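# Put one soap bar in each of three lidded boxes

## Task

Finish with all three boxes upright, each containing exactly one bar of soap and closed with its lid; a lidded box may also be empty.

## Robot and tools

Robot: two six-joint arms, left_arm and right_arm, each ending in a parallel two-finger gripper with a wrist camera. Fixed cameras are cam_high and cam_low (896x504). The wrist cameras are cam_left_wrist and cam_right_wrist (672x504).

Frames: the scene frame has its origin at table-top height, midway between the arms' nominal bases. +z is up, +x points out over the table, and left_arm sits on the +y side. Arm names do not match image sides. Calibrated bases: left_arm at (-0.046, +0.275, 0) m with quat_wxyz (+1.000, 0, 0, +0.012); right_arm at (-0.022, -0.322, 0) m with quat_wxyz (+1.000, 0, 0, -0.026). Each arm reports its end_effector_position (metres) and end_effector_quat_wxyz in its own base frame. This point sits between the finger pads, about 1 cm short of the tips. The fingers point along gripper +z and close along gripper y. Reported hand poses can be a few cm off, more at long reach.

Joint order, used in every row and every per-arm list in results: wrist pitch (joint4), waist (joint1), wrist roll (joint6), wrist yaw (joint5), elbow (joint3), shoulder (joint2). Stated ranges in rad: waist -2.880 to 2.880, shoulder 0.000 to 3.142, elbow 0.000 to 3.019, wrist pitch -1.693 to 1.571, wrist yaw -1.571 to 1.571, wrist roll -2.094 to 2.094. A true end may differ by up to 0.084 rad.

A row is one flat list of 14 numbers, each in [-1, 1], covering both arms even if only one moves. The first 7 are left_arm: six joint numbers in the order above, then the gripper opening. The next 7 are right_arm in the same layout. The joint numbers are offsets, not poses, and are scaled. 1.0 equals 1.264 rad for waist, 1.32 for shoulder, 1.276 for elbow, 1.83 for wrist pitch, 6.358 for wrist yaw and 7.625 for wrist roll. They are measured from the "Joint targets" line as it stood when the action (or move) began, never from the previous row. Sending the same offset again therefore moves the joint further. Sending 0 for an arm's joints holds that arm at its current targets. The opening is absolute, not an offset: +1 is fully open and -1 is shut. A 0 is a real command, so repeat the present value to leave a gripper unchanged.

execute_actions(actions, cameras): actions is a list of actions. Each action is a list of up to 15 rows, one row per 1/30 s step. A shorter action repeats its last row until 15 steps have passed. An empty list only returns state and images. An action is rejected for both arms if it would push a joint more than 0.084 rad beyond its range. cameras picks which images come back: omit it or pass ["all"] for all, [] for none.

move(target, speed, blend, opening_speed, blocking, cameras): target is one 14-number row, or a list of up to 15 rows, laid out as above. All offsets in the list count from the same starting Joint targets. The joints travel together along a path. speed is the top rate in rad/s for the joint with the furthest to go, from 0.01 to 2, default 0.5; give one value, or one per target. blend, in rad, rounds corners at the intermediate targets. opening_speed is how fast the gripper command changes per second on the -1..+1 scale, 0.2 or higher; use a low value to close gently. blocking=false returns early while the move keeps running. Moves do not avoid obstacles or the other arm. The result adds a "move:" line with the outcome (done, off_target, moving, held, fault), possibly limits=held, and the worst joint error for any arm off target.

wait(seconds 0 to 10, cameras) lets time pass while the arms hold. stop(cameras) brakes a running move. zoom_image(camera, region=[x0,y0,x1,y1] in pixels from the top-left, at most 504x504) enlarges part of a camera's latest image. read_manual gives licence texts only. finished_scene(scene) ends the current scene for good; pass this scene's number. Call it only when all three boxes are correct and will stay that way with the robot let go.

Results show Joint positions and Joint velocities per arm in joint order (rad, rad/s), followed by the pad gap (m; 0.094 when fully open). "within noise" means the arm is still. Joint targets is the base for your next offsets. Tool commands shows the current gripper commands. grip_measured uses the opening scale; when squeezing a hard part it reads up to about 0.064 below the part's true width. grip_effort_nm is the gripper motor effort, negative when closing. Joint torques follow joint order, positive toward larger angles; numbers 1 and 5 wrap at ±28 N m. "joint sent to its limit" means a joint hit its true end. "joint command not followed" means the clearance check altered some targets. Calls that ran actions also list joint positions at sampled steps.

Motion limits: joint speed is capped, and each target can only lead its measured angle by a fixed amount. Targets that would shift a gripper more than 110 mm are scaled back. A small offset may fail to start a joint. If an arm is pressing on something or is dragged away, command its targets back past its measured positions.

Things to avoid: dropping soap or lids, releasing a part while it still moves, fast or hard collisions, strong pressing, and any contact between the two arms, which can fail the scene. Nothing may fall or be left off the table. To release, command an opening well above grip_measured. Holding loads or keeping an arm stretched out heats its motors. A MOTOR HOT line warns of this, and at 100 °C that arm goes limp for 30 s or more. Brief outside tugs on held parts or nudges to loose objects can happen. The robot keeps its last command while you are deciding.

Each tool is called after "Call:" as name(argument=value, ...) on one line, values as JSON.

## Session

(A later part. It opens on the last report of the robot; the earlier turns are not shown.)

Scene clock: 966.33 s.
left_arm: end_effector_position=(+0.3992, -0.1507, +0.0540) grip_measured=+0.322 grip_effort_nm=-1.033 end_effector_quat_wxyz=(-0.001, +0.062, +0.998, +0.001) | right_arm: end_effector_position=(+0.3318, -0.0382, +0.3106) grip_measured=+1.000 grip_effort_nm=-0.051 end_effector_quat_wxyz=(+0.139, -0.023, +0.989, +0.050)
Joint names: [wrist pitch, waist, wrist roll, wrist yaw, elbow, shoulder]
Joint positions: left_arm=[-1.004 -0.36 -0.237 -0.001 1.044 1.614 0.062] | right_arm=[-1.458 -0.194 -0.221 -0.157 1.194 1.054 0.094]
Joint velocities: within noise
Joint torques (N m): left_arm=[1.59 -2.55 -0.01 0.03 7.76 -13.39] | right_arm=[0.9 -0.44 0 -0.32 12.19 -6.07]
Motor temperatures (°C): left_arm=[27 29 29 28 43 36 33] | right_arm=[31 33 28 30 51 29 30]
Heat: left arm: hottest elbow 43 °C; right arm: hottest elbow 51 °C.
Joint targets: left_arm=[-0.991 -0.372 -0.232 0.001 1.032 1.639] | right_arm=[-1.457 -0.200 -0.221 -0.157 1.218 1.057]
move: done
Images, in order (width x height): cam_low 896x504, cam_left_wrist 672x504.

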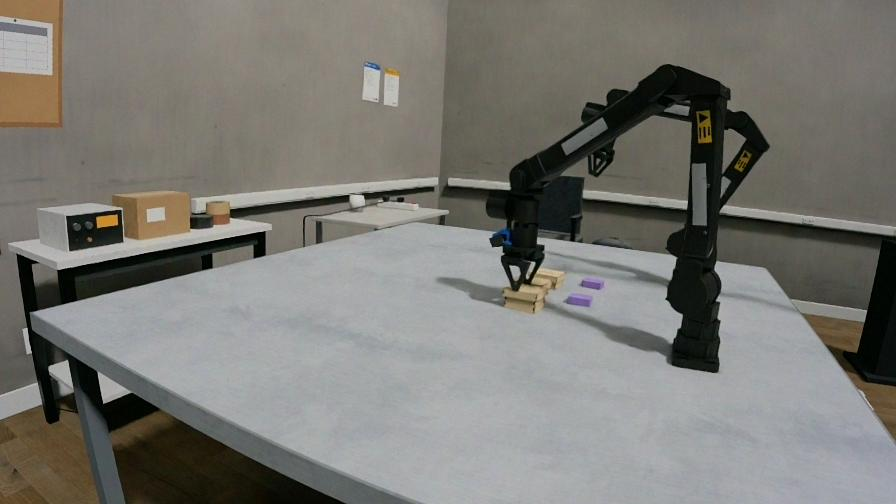

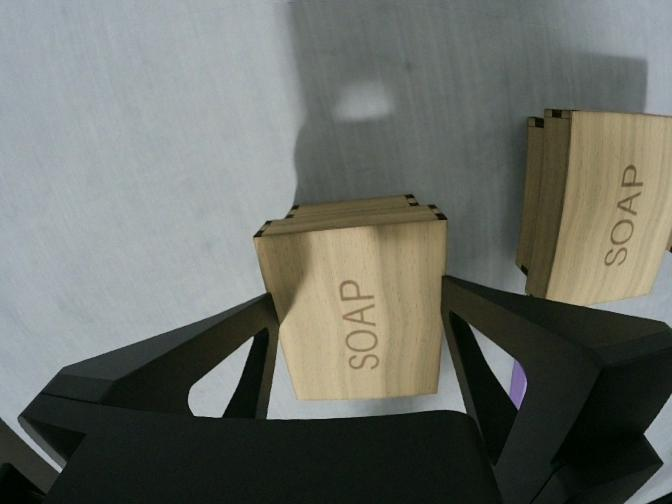

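Call:
move(target=[0.0131,0,0,0,-0.0035,0.0118,0.3,0,0,0,0,0,0,1], speed=0.05, cameras=["cam_low","cam_left_wrist"])

Call:
zoom_image(camera="cam_low", region=[490, 245, 560, 320])

Scene clock: 979.57 s.
left_arm: end_effector_position=(+0.4014, -0.1515, +0.0461) grip_measured=+0.322 grip_effort_nm=-1.038 end_effector_quat_wxyz=(+0.000, +0.062, +0.998, +0.001) | right_arm: end_effector_position=(+0.3318, -0.0382, +0.3106) grip_measured=+1.000 grip_effort_nm=-0.046 end_effector_quat_wxyz=(+0.139, -0.023, +0.989, +0.050)
Joint names: [wrist pitch, waist, wrist roll, wrist yaw, elbow, shoulder]
Joint positions: left_arm=[-0.981 -0.36 -0.237 -0.001 1.039 1.629 0.062] | right_arm=[-1.458 -0.194 -0.221 -0.157 1.194 1.054 0.094]
Joint velocities: within noise
Joint torques (N m): left_arm=[1.66 -2.49 -0.01 0.03 7.71 -13.74] | right_arm=[0.9 -0.5 0 -0.32 12.21 -6.07]
Motor temperatures (°C): left_arm=[27 29 29 28 43 36 33] | right_arm=[31 33 28 30 51 29 30]
Heat: left arm: hottest elbow 43 °C; right arm: hottest elbow 51 °C.
Joint targets: left_arm=[-0.967 -0.372 -0.232 0.001 1.028 1.655] | right_arm=[-1.457 -0.200 -0.221 -0.157 1.218 1.057]
move: done
Images, in order (width x height): cam_low 896x504, cam_left_wrist 672x504.

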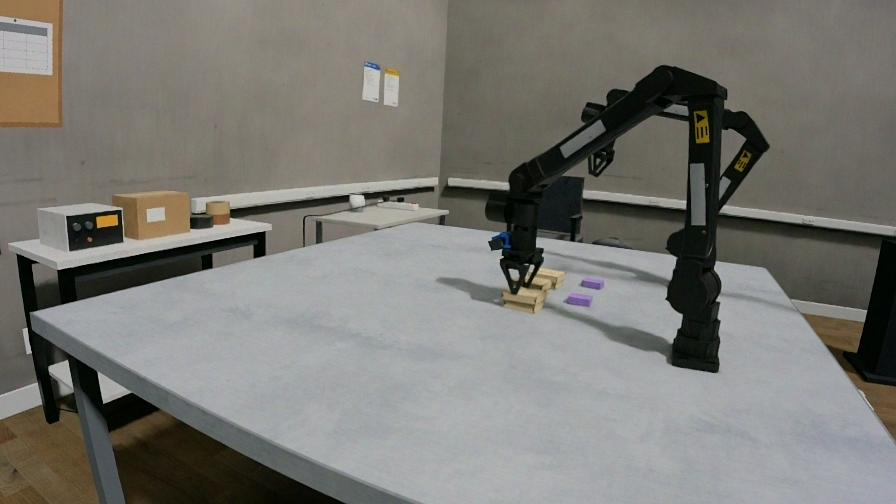

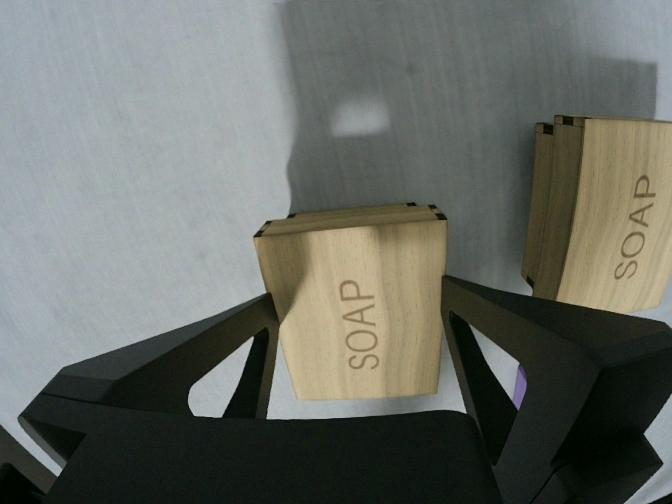

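Scaled by 6.720 from the camera's 896x504 image, which has a finer 1280x720 frame.

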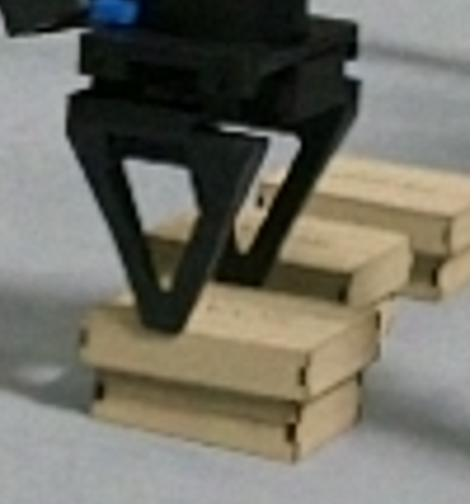

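Call:
move(target=[0.005,0,0,0,-0.0035,0.0045,0.3,0,0,0,0,0,0,1], speed=0.04, cameras=["cam_low"])

Call:
zoom_image(camera="cam_low", region=[490, 245, 560, 320])

Scene clock: 990.83 s.
left_arm: end_effector_position=(+0.4024, -0.1519, +0.0457) grip_measured=+0.322 grip_effort_nm=-1.033 end_effector_quat_wxyz=(+0.002, +0.062, +0.998, +0.000) | right_arm: end_effector_position=(+0.3318, -0.0382, +0.3106) grip_measured=+1.000 grip_effort_nm=-0.037 end_effector_quat_wxyz=(+0.139, -0.023, +0.989, +0.050)
Joint names: [wrist pitch, waist, wrist roll, wrist yaw, elbow, shoulder]
Joint positions: left_arm=[-0.976 -0.36 -0.237 -0.001 1.039 1.63 0.062] | right_arm=[-1.458 -0.194 -0.221 -0.157 1.194 1.054 0.094]
Joint velocities: within noise
Joint torques (N m): left_arm=[1.81 -2.43 -0.01 0.02 7.28 -13.33] | right_arm=[0.88 -0.44 0 -0.32 12.21 -6.01]
Motor temperatures (°C): left_arm=[27 29 29 28 42 35 33] | right_arm=[31 33 28 30 51 29 30]
Heat: left arm: hottest elbow 42 °C; right arm: hottest elbow 51 °C.
Joint targets: left_arm=[-0.958 -0.372 -0.232 0.001 1.023 1.661] | right_arm=[-1.457 -0.200 -0.221 -0.157 1.218 1.057]
move: done
Images, in order (width x height): cam_low 896x504.

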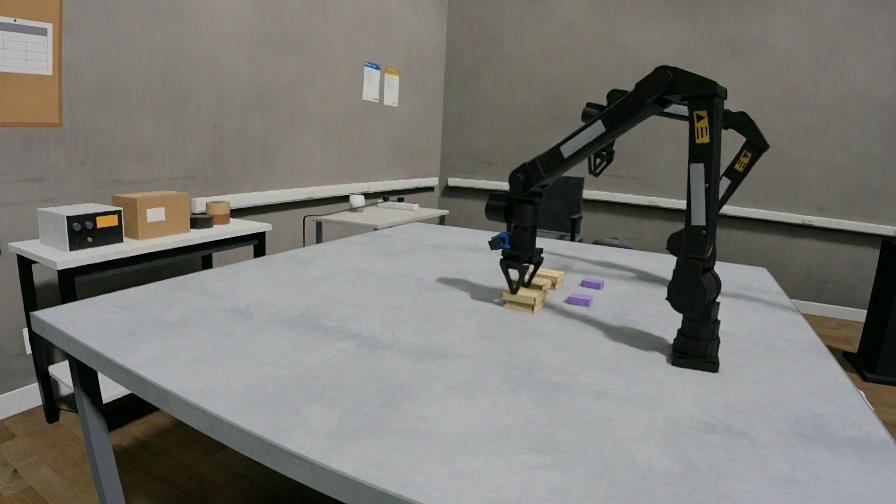

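Scaled by 6.720 from the camera's 896x504 image, which has a finer 1280x720 frame.

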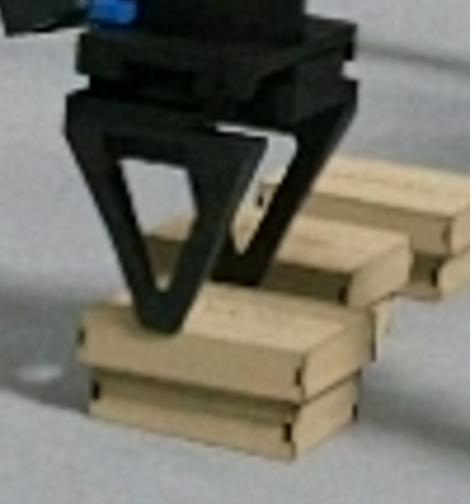

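Call:
move(target=[0,0,0,0,0,0,1,0,0,0,0,0,0,1], opening_speed=0.6, cameras=[])

Call:
move(target=[[-0.013,0,0,0,0.043,-0.0227,1,0,0,0,0,0,0,1],[-0.083,0,0,0,0.0972,-0.0818,1,0,0,0,0,0,0,1],[-0.187,-0.183,-0.0323,0,0.319,0.003,1,0,0,0,0,0,0,1]], speed=[0.1, 0.15, 0.5], blend=0.01, cameras=["cam_low","cam_left_wrist"])

Call:
zoom_image(camera="cam_low", region=[490, 245, 560, 320])

Scene clock: 1022.27 s.
left_arm: end_effector_position=(+0.4033, -0.1522, +0.0441) grip_measured=+0.997 grip_effort_nm=0.120 end_effector_quat_wxyz=(+0.003, +0.062, +0.998, +0.000) | right_arm: end_effector_position=(+0.3318, -0.0382, +0.3106) grip_measured=+1.000 grip_effort_nm=-0.051 end_effector_quat_wxyz=(+0.139, -0.023, +0.989, +0.050)
Joint names: [wrist pitch, waist, wrist roll, wrist yaw, elbow, shoulder]
Joint positions: left_arm=[-0.97 -0.36 -0.237 -0.001 1.039 1.634 0.094] | right_arm=[-1.458 -0.194 -0.221 -0.157 1.194 1.054 0.094]
Joint velocities: within noise
Joint torques (N m): left_arm=[1.59 -2.49 -0.01 0.02 7.27 -13.51] | right_arm=[0.9 -0.5 0.01 -0.32 12.21 -6.07]
Motor temperatures (°C): left_arm=[27 29 29 28 41 34 33] | right_arm=[31 33 28 30 52 29 30]
Heat: left arm: hottest elbow 41 °C; right arm: hottest elbow 52 °C.
Joint targets: left_arm=[-0.958 -0.372 -0.232 0.001 1.023 1.661] | right_arm=[-1.457 -0.200 -0.221 -0.157 1.218 1.057]
move: done
No camera images: "cameras" was empty.

Scene clock: 1025.10 s.
left_arm: end_effector_position=(+0.4019, -0.2768, +0.1586) grip_measured=+0.998 grip_effort_nm=0.120 end_effector_quat_wxyz=(+0.008, +0.069, +0.998, -0.004) | right_arm: end_effector_position=(+0.3318, -0.0382, +0.3106) grip_measured=+1.000 grip_effort_nm=-0.051 end_effector_quat_wxyz=(+0.139, -0.023, +0.989, +0.050)
Joint names: [wrist pitch, waist, wrist roll, wrist yaw, elbow, shoulder]
Joint positions: left_arm=[-1.289 -0.603 -0.465 -0.001 1.374 1.637 0.094] | right_arm=[-1.458 -0.194 -0.221 -0.157 1.194 1.054 0.094]
Joint velocities: within noise
Joint torques (N m): left_arm=[0.7 -1.61 -0.22 0 15.3 -15.27] | right_arm=[0.9 -0.44 0 -0.32 12.21 -6.07]
Motor temperatures (°C): left_arm=[27 29 29 28 42 35 33] | right_arm=[31 33 28 30 52 29 30]
Heat: left arm: hottest elbow 42 °C; right arm: hottest elbow 52 °C.
Joint targets: left_arm=[-1.300 -0.604 -0.479 0.001 1.430 1.665] | right_arm=[-1.457 -0.200 -0.221 -0.157 1.218 1.057]
move: off_target (left_arm); left_arm: the elbow is farthest, 0.056 rad from its target
Images, in order (width x height): cam_low 896x504, cam_left_wrist 672x504.

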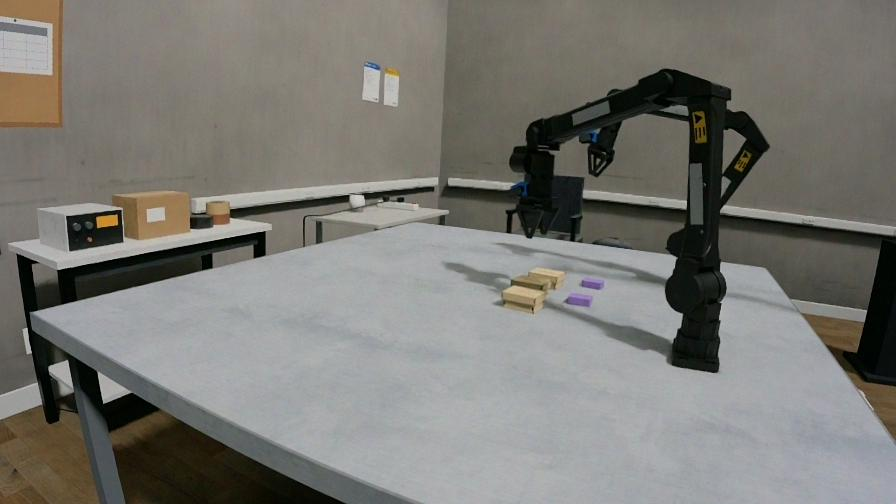

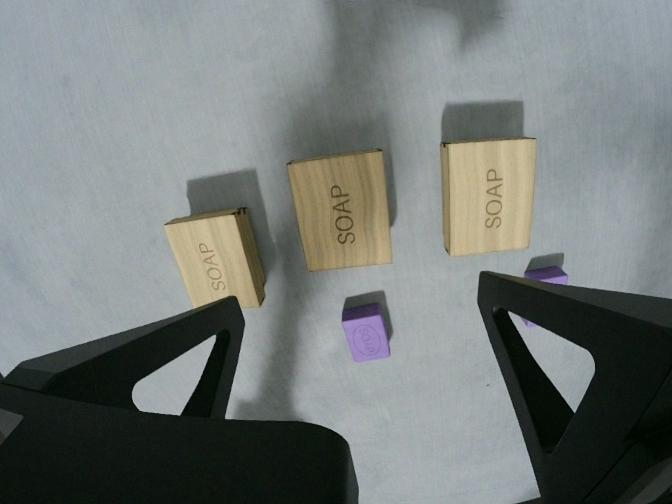

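Scaled by 6.720 from the camera's 896x504 image, which has a finer 1280x720 frame.

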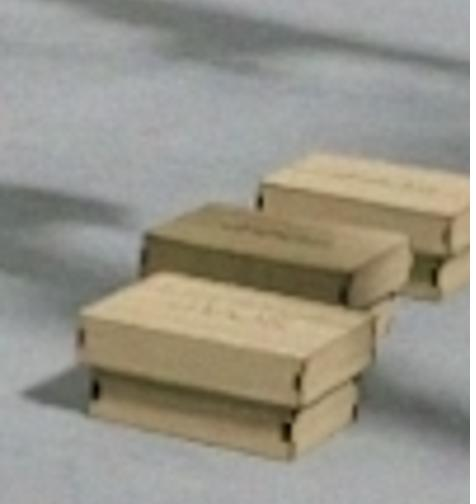

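Call:
move(target=[0.0814,0.0245,-0.001,0,-0.1152,0.0424,1,0,0,0,0,0,0,1], speed=0.2, cameras=["cam_left_wrist"])

Scene clock: 1048.93 s.
left_arm: end_effector_position=(+0.4079, -0.2696, +0.1010) grip_measured=+0.998 grip_effort_nm=0.115 end_effector_quat_wxyz=(+0.001, +0.055, +0.998, +0.000) | right_arm: end_effector_position=(+0.3318, -0.0382, +0.3106) grip_measured=+1.000 grip_effort_nm=-0.051 end_effector_quat_wxyz=(+0.139, -0.023, +0.989, +0.050)
Joint names: [wrist pitch, waist, wrist roll, wrist yaw, elbow, shoulder]
Joint positions: left_arm=[-1.164 -0.584 -0.473 -0.001 1.294 1.699 0.094] | right_arm=[-1.458 -0.194 -0.221 -0.157 1.194 1.054 0.094]
Joint velocities: within noise
Joint torques (N m): left_arm=[1.68 -0.79 -0.2 0 8.68 -16.67] | right_arm=[0.91 -0.5 0 -0.32 12.21 -6.07]
Motor temperatures (°C): left_arm=[27 29 29 28 48 36 32] | right_arm=[31 33 28 30 52 29 30]
Heat: left arm: hottest elbow 48 °C; right arm: hottest elbow 52 °C.
Joint targets: left_arm=[-1.151 -0.573 -0.486 0.001 1.283 1.721] | right_arm=[-1.457 -0.200 -0.221 -0.157 1.218 1.057]
move: done
Images, in order (width x height): cam_left_wrist 672x504.

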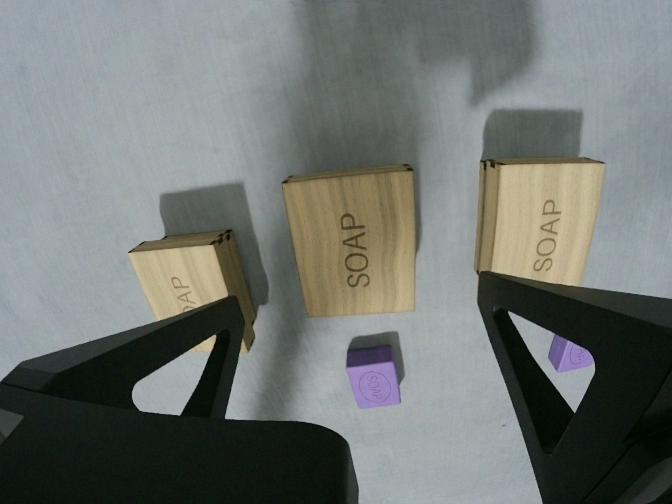

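Call:
move(target=[0.0792,0.004,0,0,-0.0517,0.0629,1,0,0,0,0,0,0,1], speed=0.12, cameras=["cam_left_wrist"])

Scene clock: 1065.47 s.
left_arm: end_effector_position=(+0.4119, -0.2702, +0.0425) grip_measured=+0.998 grip_effort_nm=0.110 end_effector_quat_wxyz=(+0.002, +0.053, +0.999, +0.000) | right_arm: end_effector_position=(+0.3318, -0.0382, +0.3106) grip_measured=+1.000 grip_effort_nm=-0.051 end_effector_quat_wxyz=(+0.139, -0.023, +0.989, +0.050)
Joint names: [wrist pitch, waist, wrist roll, wrist yaw, elbow, shoulder]
Joint positions: left_arm=[-1.019 -0.58 -0.473 -0.001 1.229 1.777 0.094] | right_arm=[-1.458 -0.194 -0.221 -0.157 1.194 1.054 0.094]
Joint velocities: within noise
Joint torques (N m): left_arm=[1.58 -0.62 -0.21 0 7.9 -16.56] | right_arm=[0.91 -0.5 0 -0.32 12.21 -6.01]
Motor temperatures (°C): left_arm=[27 29 29 28 45 36 32] | right_arm=[31 33 28 30 52 29 30]
Heat: left arm: hottest elbow 45 °C; right arm: hottest elbow 52 °C.
Joint targets: left_arm=[-1.006 -0.568 -0.486 0.001 1.217 1.804] | right_arm=[-1.457 -0.200 -0.221 -0.157 1.218 1.057]
move: done
Images, in order (width x height): cam_left_wrist 672x504.

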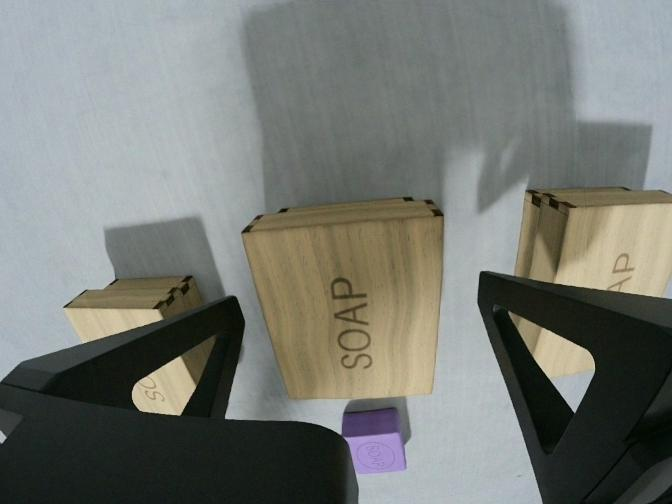

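Call:
move(target=[0,0.0065,0,0,0,0,1,0,0,0,0,0,0,1], speed=0.1, cameras=[])

Call:
move(target=[0,0,0,0,0,0,0.3,0,0,0,0,0,0,1], opening_speed=0.5, cameras=["cam_left_wrist"])

Scene clock: 1075.00 s.
left_arm: end_effector_position=(+0.4145, -0.2665, +0.0425) grip_measured=+0.998 grip_effort_nm=0.115 end_effector_quat_wxyz=(+0.002, +0.049, +0.999, +0.000) | right_arm: end_effector_position=(+0.3318, -0.0382, +0.3106) grip_measured=+1.000 grip_effort_nm=-0.046 end_effector_quat_wxyz=(+0.139, -0.023, +0.989, +0.050)
Joint names: [wrist pitch, waist, wrist roll, wrist yaw, elbow, shoulder]
Joint positions: left_arm=[-1.019 -0.571 -0.473 -0.001 1.229 1.777 0.094] | right_arm=[-1.458 -0.194 -0.221 -0.157 1.194 1.054 0.094]
Joint velocities: within noise
Joint torques (N m): left_arm=[1.61 -0.67 -0.21 0 7.92 -16.5] | right_arm=[0.91 -0.44 0.01 -0.32 12.19 -6.07]
Motor temperatures (°C): left_arm=[27 29 29 28 45 36 31] | right_arm=[31 33 28 30 52 29 30]
Heat: left arm: hottest elbow 45 °C; right arm: hottest elbow 52 °C.
Joint targets: left_arm=[-1.007 -0.559 -0.487 0.001 1.217 1.804] | right_arm=[-1.457 -0.200 -0.221 -0.157 1.218 1.057]
move: done
No camera images: "cameras" was empty.

Scene clock: 1076.73 s.
left_arm: end_effector_position=(+0.4145, -0.2665, +0.0425) grip_measured=+0.366 grip_effort_nm=-0.984 end_effector_quat_wxyz=(+0.002, +0.049, +0.999, +0.000) | right_arm: end_effector_position=(+0.3318, -0.0382, +0.3106) grip_measured=+1.000 grip_effort_nm=-0.051 end_effector_quat_wxyz=(+0.139, -0.023, +0.989, +0.050)
Joint names: [wrist pitch, waist, wrist roll, wrist yaw, elbow, shoulder]
Joint positions: left_arm=[-1.019 -0.571 -0.473 -0.001 1.229 1.777 0.064] | right_arm=[-1.458 -0.194 -0.221 -0.157 1.194 1.054 0.094]
Joint velocities: within noise
Joint torques (N m): left_arm=[1.61 -0.67 -0.21 0 7.91 -16.5] | right_arm=[0.88 -0.44 0 -0.32 12.21 -6.07]
Motor temperatures (°C): left_arm=[27 29 29 28 45 36 31] | right_arm=[31 33 28 30 52 29 30]
Heat: left arm: hottest elbow 45 °C; right arm: hottest elbow 52 °C.
Joint targets: left_arm=[-1.007 -0.559 -0.486 0.001 1.217 1.804] | right_arm=[-1.457 -0.200 -0.221 -0.157 1.218 1.057]
move: done
Images, in order (width x height): cam_left_wrist 672x504.

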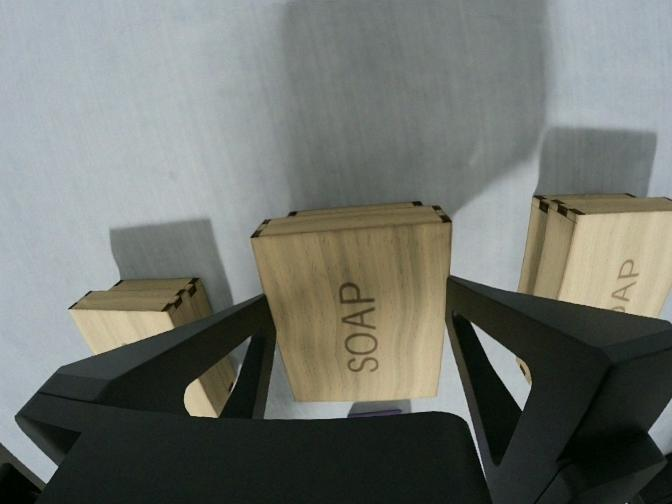

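Call:
move(target=[[-0.013,0,0,0,0.043,-0.0227,0.3,0,0,0,0,0,0,1],[-0.1005,0,0,0,0.1136,-0.0864,0.3,0,0,0,0,0,0,1]], speed=0.12, blend=0.01, cameras=["cam_high","cam_left_wrist"])

Call:
zoom_image(camera="cam_high", region=[380, 200, 620, 400])

Scene clock: 1090.17 s.
left_arm: end_effector_position=(+0.4134, -0.2658, +0.1029) grip_measured=+0.361 grip_effort_nm=-1.043 end_effector_quat_wxyz=(-0.002, +0.049, +0.999, +0.002) | right_arm: end_effector_position=(+0.3318, -0.0382, +0.3106) grip_measured=+1.000 grip_effort_nm=-0.051 end_effector_quat_wxyz=(+0.139, -0.023, +0.989, +0.050)
Joint names: [wrist pitch, waist, wrist roll, wrist yaw, elbow, shoulder]
Joint positions: left_arm=[-1.179 -0.571 -0.473 -0.001 1.31 1.707 0.064] | right_arm=[-1.458 -0.194 -0.221 -0.157 1.194 1.054 0.094]
Joint velocities: within noise
Joint torques (N m): left_arm=[0.58 -0.73 -0.21 0 14.43 -20.25] | right_arm=[0.9 -0.44 0 -0.32 12.19 -6.12]
Motor temperatures (°C): left_arm=[27 29 29 28 45 37 32] | right_arm=[31 33 28 30 52 29 30]
Heat: left arm: hottest elbow 45 °C; right arm: hottest elbow 52 °C.
Joint targets: left_arm=[-1.190 -0.559 -0.486 0.001 1.362 1.690] | right_arm=[-1.457 -0.200 -0.221 -0.157 1.218 1.057]
move: off_target (left_arm); left_arm: the elbow is farthest, 0.052 rad from its target
Images, in order (width x height): cam_high 896x504, cam_left_wrist 672x504.

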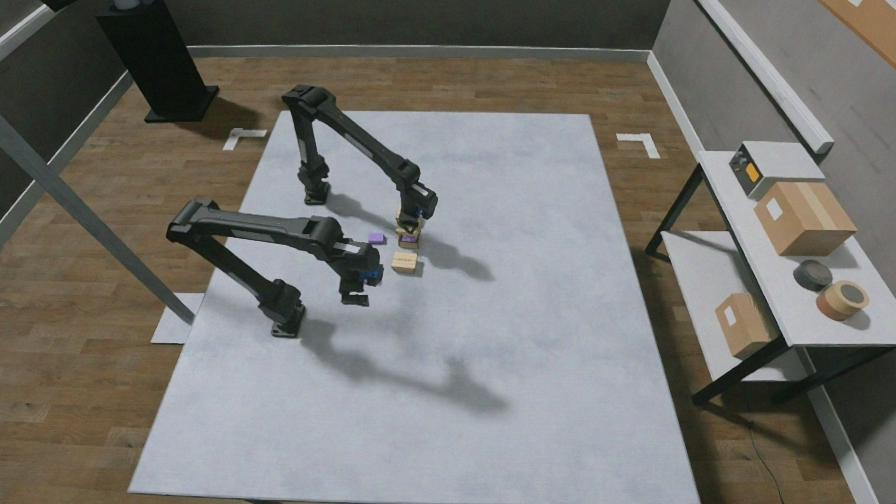

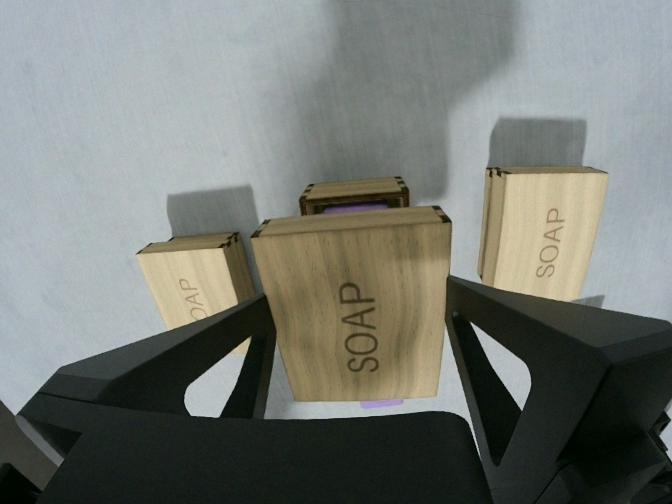

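Scaled by 2.100 from the camera's 896x504 image, which has a finer 1280x720 frame.

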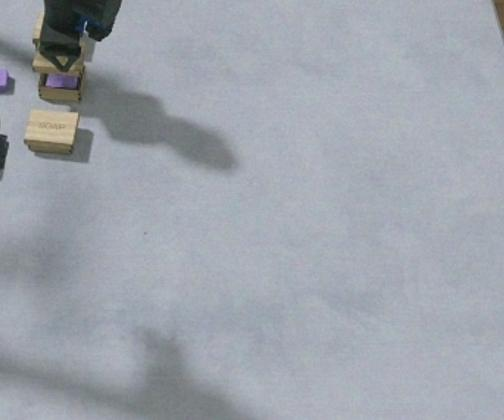

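Call:
move(target=[0.069,0,0,0,-0.0922,0.0648,0.3,0,0,0,0,0,0,1], speed=0.1, cameras=["cam_low","cam_left_wrist"])

Call:
zoom_image(camera="cam_low", region=[490, 235, 570, 320])

Call:
zoom_image(camera="cam_left_wrist", region=[220, 160, 480, 420])

Scene clock: 1103.63 s.
left_arm: end_effector_position=(+0.4140, -0.2662, +0.0639) grip_measured=+0.361 grip_effort_nm=-1.038 end_effector_quat_wxyz=(+0.000, +0.049, +0.999, +0.001) | right_arm: end_effector_position=(+0.3318, -0.0382, +0.3106) grip_measured=+1.000 grip_effort_nm=-0.046 end_effector_quat_wxyz=(+0.139, -0.023, +0.989, +0.050)
Joint names: [wrist pitch, waist, wrist roll, wrist yaw, elbow, shoulder]
Joint positions: left_arm=[-1.077 -0.571 -0.473 -0.001 1.255 1.75 0.064] | right_arm=[-1.458 -0.194 -0.221 -0.157 1.194 1.054 0.094]
Joint velocities: within noise
Joint torques (N m): left_arm=[1.62 -0.67 -0.21 0 8.2 -16.44] | right_arm=[0.88 -0.44 0 -0.32 12.21 -6.07]
Motor temperatures (°C): left_arm=[27 29 29 28 45 38 33] | right_arm=[31 33 28 30 52 29 30]
Heat: left arm: hottest elbow 45 °C; right arm: hottest elbow 52 °C.
Joint targets: left_arm=[-1.064 -0.559 -0.486 0.001 1.245 1.775] | right_arm=[-1.457 -0.200 -0.221 -0.157 1.218 1.057]
move: done
Images, in order (width x height): cam_low 896x504, cam_left_wrist 672x504.

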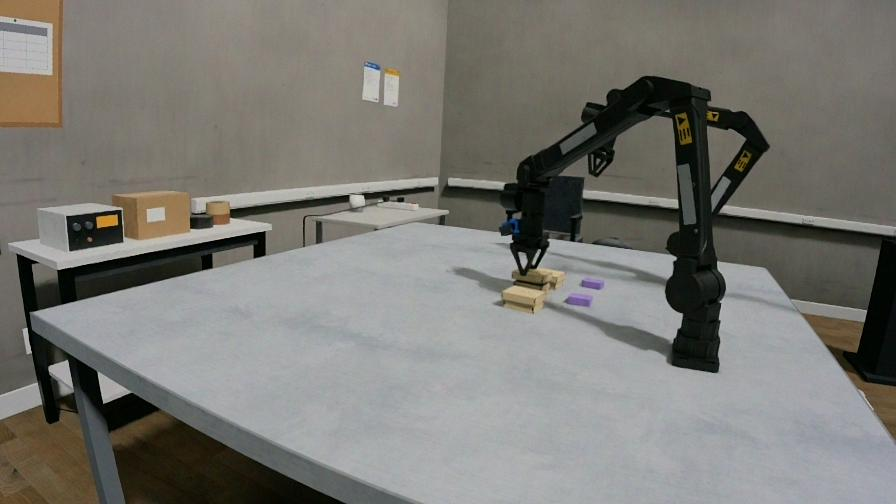

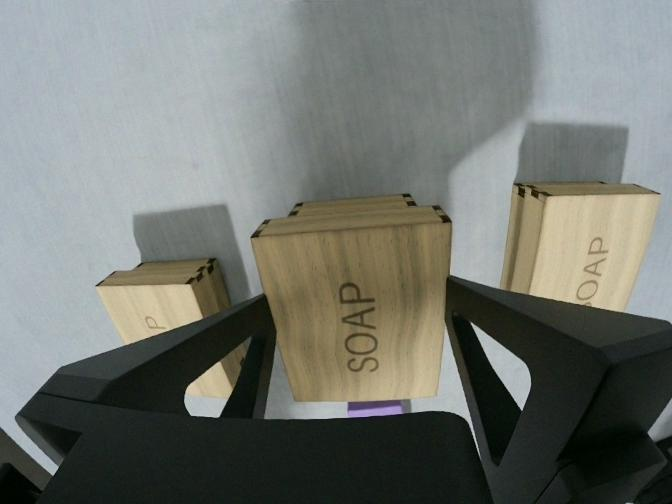

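Scaled by 5.929 from the camera's 896x504 image, which has a finer 1280x720 frame.

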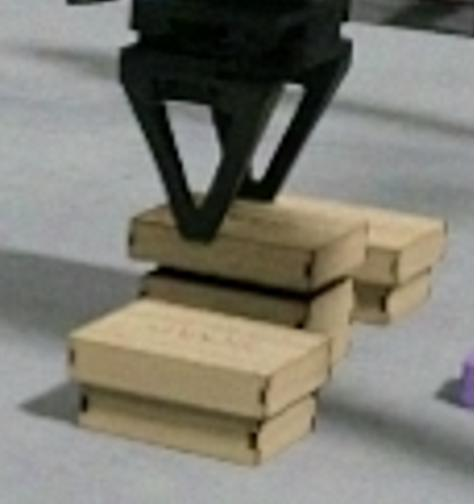

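Scaled by 1.938 from the camera's 672x504 image, which has a finer 960x720 frame.

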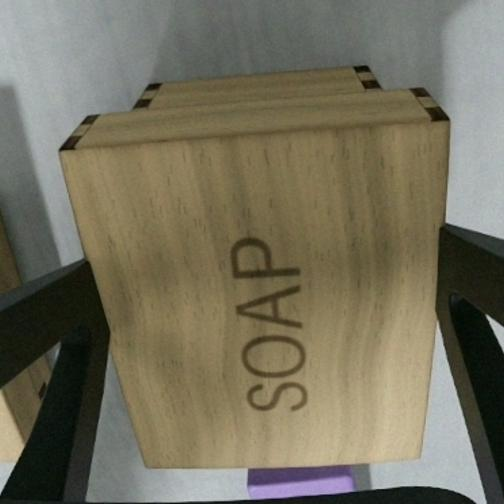

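Call:
move(target=[0.0317,0,0,0,-0.0219,0.022,0.3,0,0,0,0,0,0,1], speed=0.05, cameras=["cam_low","cam_left_wrist"])

Call:
zoom_image(camera="cam_low", region=[490, 235, 570, 320])

Scene clock: 1117.60 s.
left_arm: end_effector_position=(+0.4157, -0.2668, +0.0521) grip_measured=+0.361 grip_effort_nm=-1.038 end_effector_quat_wxyz=(+0.007, +0.048, +0.999, -0.003) | right_arm: end_effector_position=(+0.3318, -0.0382, +0.3106) grip_measured=+1.000 grip_effort_nm=-0.046 end_effector_quat_wxyz=(+0.139, -0.023, +0.989, +0.050)
Joint names: [wrist pitch, waist, wrist roll, wrist yaw, elbow, shoulder]
Joint positions: left_arm=[-1.029 -0.57 -0.473 -0.001 1.234 1.76 0.064] | right_arm=[-1.458 -0.194 -0.221 -0.157 1.194 1.054 0.094]
Joint velocities: within noise
Joint torques (N m): left_arm=[2.09 -0.73 -0.21 0 7.45 -14.8] | right_arm=[0.9 -0.44 0 -0.32 12.19 -6.07]
Motor temperatures (°C): left_arm=[27 29 29 28 44 37 33] | right_arm=[31 33 28 30 52 29 30]
Heat: left arm: hottest elbow 44 °C; right arm: hottest elbow 52 °C.
Joint targets: left_arm=[-1.006 -0.559 -0.486 0.001 1.217 1.804] | right_arm=[-1.457 -0.200 -0.221 -0.157 1.218 1.057]
move: off_target (left_arm); left_arm: the shoulder is farthest, 0.044 rad from its target
Images, in order (width x height): cam_low 896x504, cam_left_wrist 672x504.

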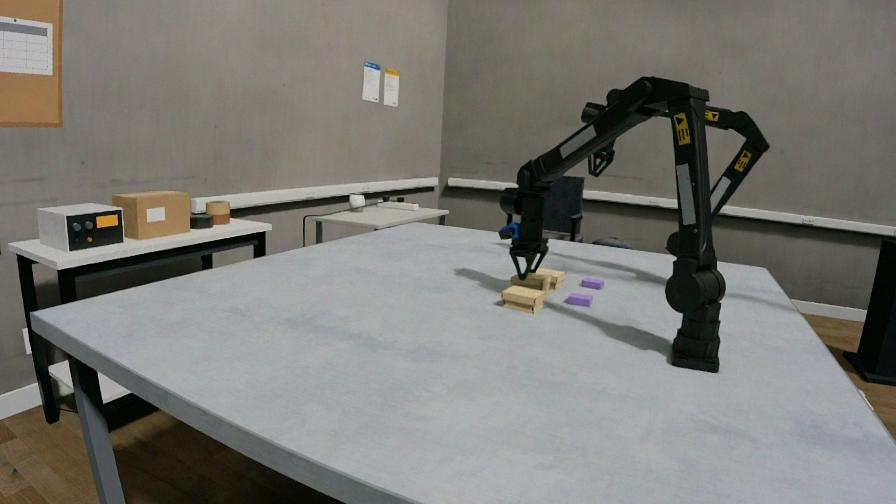

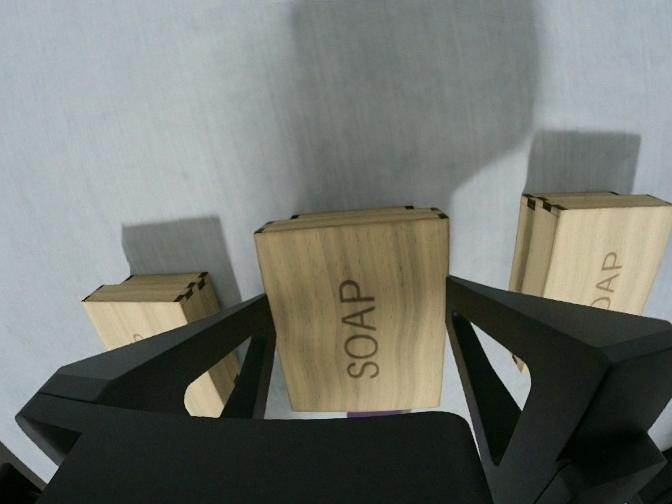

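Scaled by 5.929 from the camera's 896x504 image, which has a finer 1280x720 frame.

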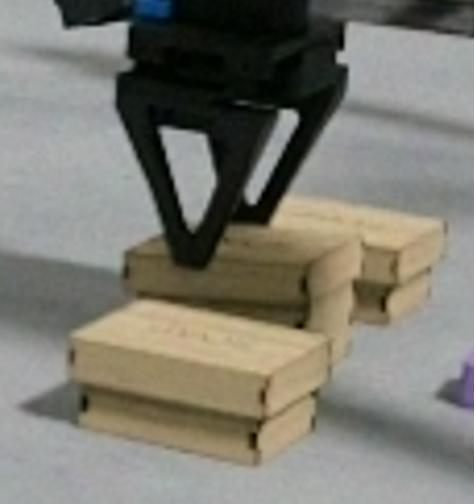

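Call:
move(target=[[-0.016,0,0,0,0.045,-0.027,0.3,0,0,0,0,0,0,1],[-0.0415,0,0,0,0.0627,-0.0538,0.3,0,0,0,0,0,0,1]], speed=0.1, blend=0.01, cameras=["cam_low","cam_left_wrist"])

Call:
zoom_image(camera="cam_low", region=[490, 235, 570, 320])

Call:
zoom_image(camera="cam_left_wrist", region=[220, 160, 480, 420])

Scene clock: 1138.77 s.
left_arm: end_effector_position=(+0.4118, -0.2644, +0.0586) grip_measured=+0.361 grip_effort_nm=-1.048 end_effector_quat_wxyz=(-0.003, +0.048, +0.999, +0.002) | right_arm: end_effector_position=(+0.3318, -0.0382, +0.3106) grip_measured=+1.000 grip_effort_nm=-0.056 end_effector_quat_wxyz=(+0.139, -0.023, +0.989, +0.050)
Joint names: [wrist pitch, waist, wrist roll, wrist yaw, elbow, shoulder]
Joint positions: left_arm=[-1.07 -0.57 -0.474 -0.001 1.246 1.755 0.064] | right_arm=[-1.458 -0.194 -0.221 -0.157 1.194 1.054 0.094]
Joint velocities: within noise
Joint torques (N m): left_arm=[0.53 -0.73 -0.2 0 13.78 -20.66] | right_arm=[0.88 -0.44 0 -0.32 12.22 -6.07]
Motor temperatures (°C): left_arm=[27 29 29 28 44 36 33] | right_arm=[30 33 28 30 52 29 30]
Heat: left arm: hottest elbow 44 °C; right arm: hottest elbow 52 °C.
Joint targets: left_arm=[-1.082 -0.559 -0.486 0.001 1.297 1.733] | right_arm=[-1.457 -0.200 -0.221 -0.157 1.218 1.057]
move: off_target (left_arm); left_arm: the elbow is farthest, 0.051 rad from its target
Images, in order (width x height): cam_low 896x504, cam_left_wrist 672x504.

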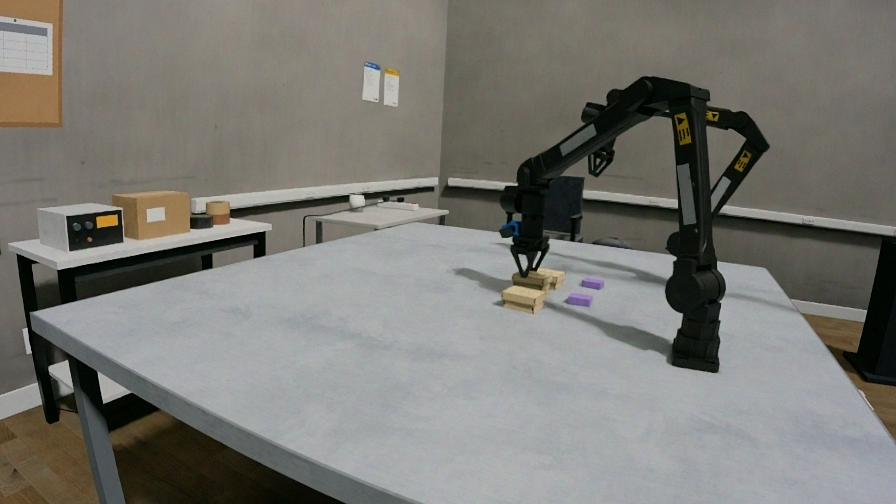

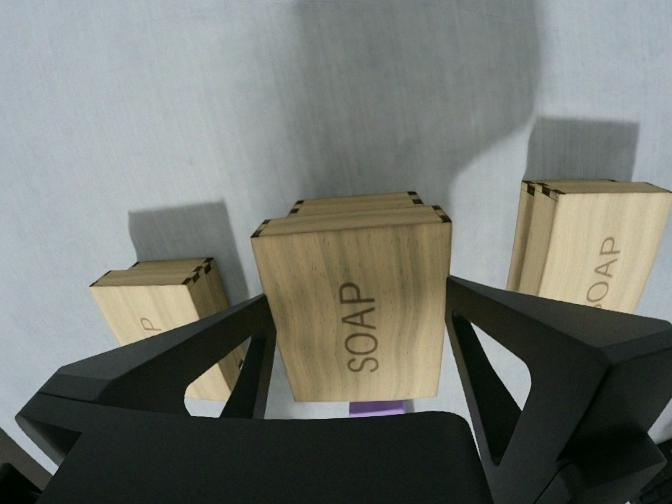

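Scaled by 5.929 from the camera's 896x504 image, which has a finer 1280x720 frame.

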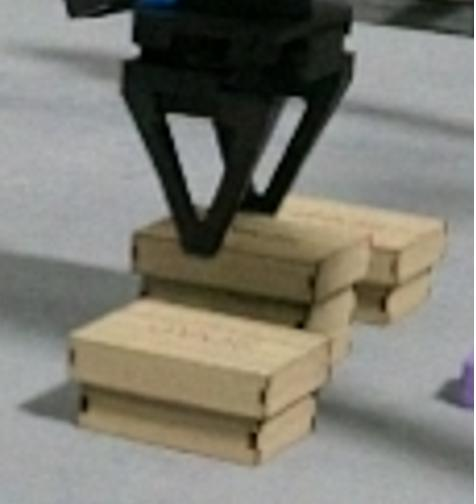

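Scaled by 1.938 from the camera's 672x504 image, which has a finer 960x720 frame.

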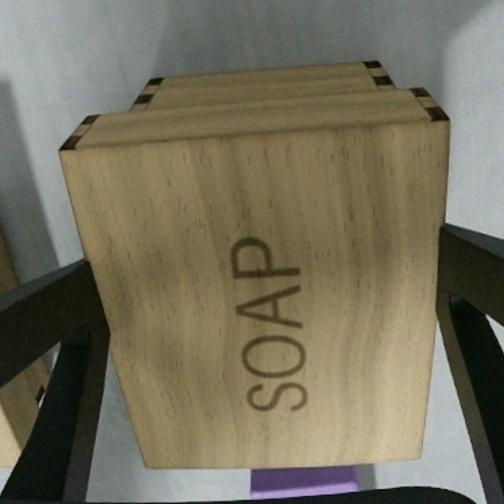

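Call:
move(target=[0,-0.0214,0,0,0,0,0.3,0,0,0,0,0,0,1], speed=0.08, cameras=["cam_low","cam_left_wrist"])

Call:
zoom_image(camera="cam_left_wrist", region=[220, 160, 480, 420])

Scene clock: 1151.80 s.
left_arm: end_effector_position=(+0.4106, -0.2661, +0.0586) grip_measured=+0.361 grip_effort_nm=-1.033 end_effector_quat_wxyz=(-0.003, +0.050, +0.999, +0.003) | right_arm: end_effector_position=(+0.3318, -0.0382, +0.3106) grip_measured=+1.000 grip_effort_nm=-0.051 end_effector_quat_wxyz=(+0.139, -0.023, +0.989, +0.050)
Joint names: [wrist pitch, waist, wrist roll, wrist yaw, elbow, shoulder]
Joint positions: left_arm=[-1.071 -0.574 -0.474 -0.001 1.246 1.755 0.064] | right_arm=[-1.458 -0.194 -0.221 -0.157 1.194 1.054 0.094]
Joint velocities: within noise
Joint torques (N m): left_arm=[0.62 -2.37 -0.2 0 13.79 -20.66] | right_arm=[0.9 -0.44 0 -0.32 12.21 -6.07]
Motor temperatures (°C): left_arm=[27 29 29 28 47 37 33] | right_arm=[30 33 28 30 53 29 30]
Heat: left arm: hottest elbow 47 °C; right arm: hottest elbow 53 °C.
Joint targets: left_arm=[-1.082 -0.587 -0.486 0.001 1.297 1.733] | right_arm=[-1.457 -0.200 -0.221 -0.157 1.218 1.057]
move: off_target (left_arm); left_arm: the elbow is farthest, 0.051 rad from its target
Images, in order (width x height): cam_low 896x504, cam_left_wrist 672x504.

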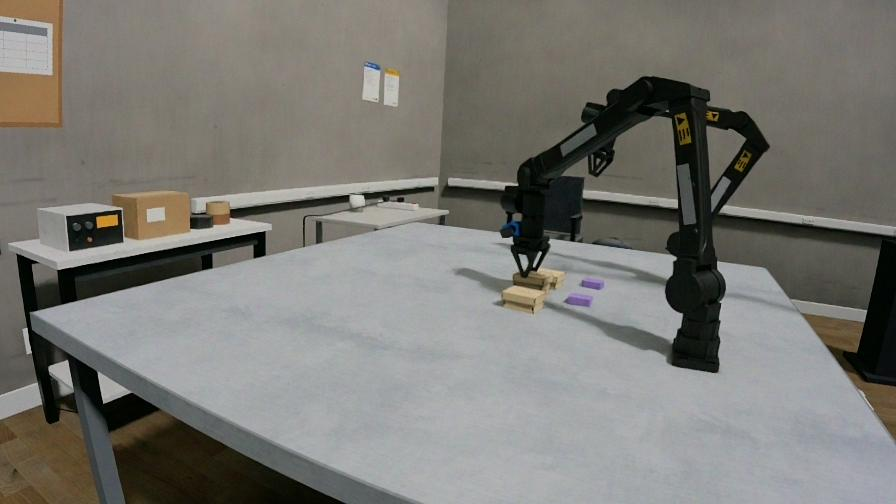

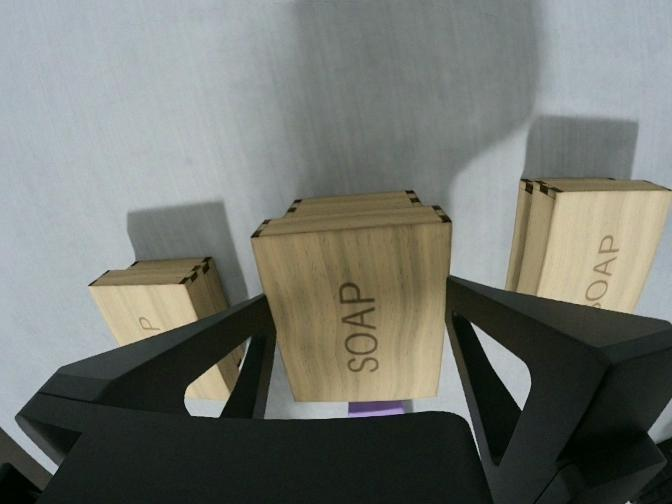

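Scaled by 1.938 from the camera's 672x504 image, which has a finer 960x720 frame.

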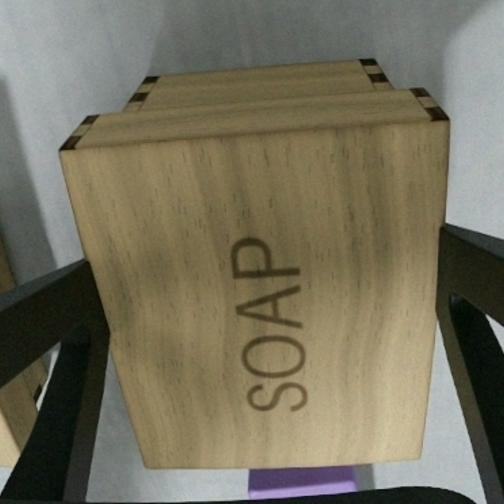

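Call:
move(target=[[0.0125,-0.0025,0,0,-0.046,0.0245,0.3,0,0,0,0,0,0,1],[0.0383,-0.0025,0,0,-0.0653,0.0486,0.3,0,0,0,0,0,0,1]], speed=0.06, cameras=["cam_low","cam_left_wrist"])

Call:
zoom_image(camera="cam_low", region=[490, 235, 570, 320])

Scene clock: 1176.43 s.
left_arm: end_effector_position=(+0.4121, -0.2690, +0.0564) grip_measured=+0.361 grip_effort_nm=-1.038 end_effector_quat_wxyz=(+0.004, +0.052, +0.999, -0.002) | right_arm: end_effector_position=(+0.3318, -0.0382, +0.3106) grip_measured=+1.000 grip_effort_nm=-0.051 end_effector_quat_wxyz=(+0.139, -0.023, +0.989, +0.050)
Joint names: [wrist pitch, waist, wrist roll, wrist yaw, elbow, shoulder]
Joint positions: left_arm=[-1.048 -0.578 -0.474 -0.001 1.239 1.755 0.064] | right_arm=[-1.458 -0.194 -0.221 -0.157 1.194 1.054 0.094]
Joint velocities: within noise
Joint torques (N m): left_arm=[2.54 -2.49 -0.2 0 6.79 -15.09] | right_arm=[0.88 -0.44 0.01 -0.32 12.21 -6.07]
Motor temperatures (°C): left_arm=[27 29 29 28 51 39 33] | right_arm=[30 33 28 30 53 29 30]
Heat: left arm: hottest elbow 51 °C; right arm: hottest elbow 53 °C.
Joint targets: left_arm=[-1.012 -0.590 -0.486 0.001 1.213 1.797] | right_arm=[-1.457 -0.200 -0.221 -0.157 1.218 1.057]
move: off_target (left_arm); left_arm: the shoulder is farthest, 0.043 rad from its target
Images, in order (width x height): cam_low 896x504, cam_left_wrist 672x504.

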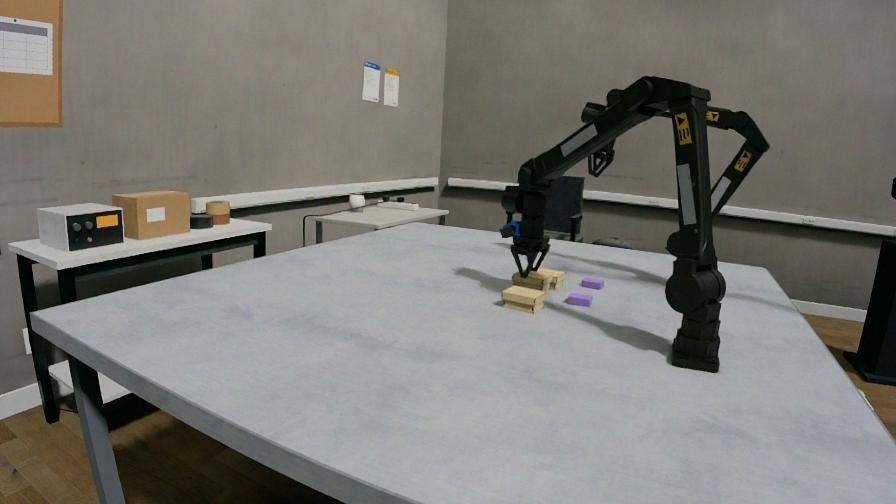

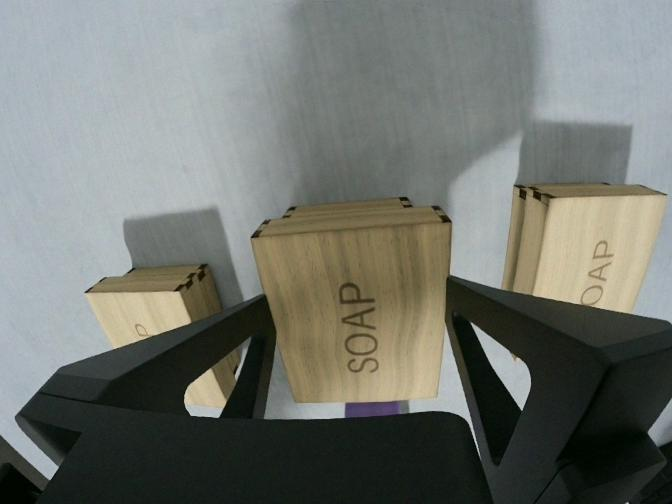

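Scaled by 5.929 from the camera's 896x504 image, which has a finer 1280x720 frame.

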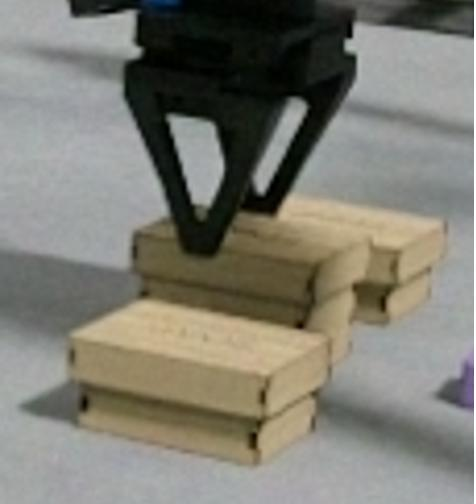

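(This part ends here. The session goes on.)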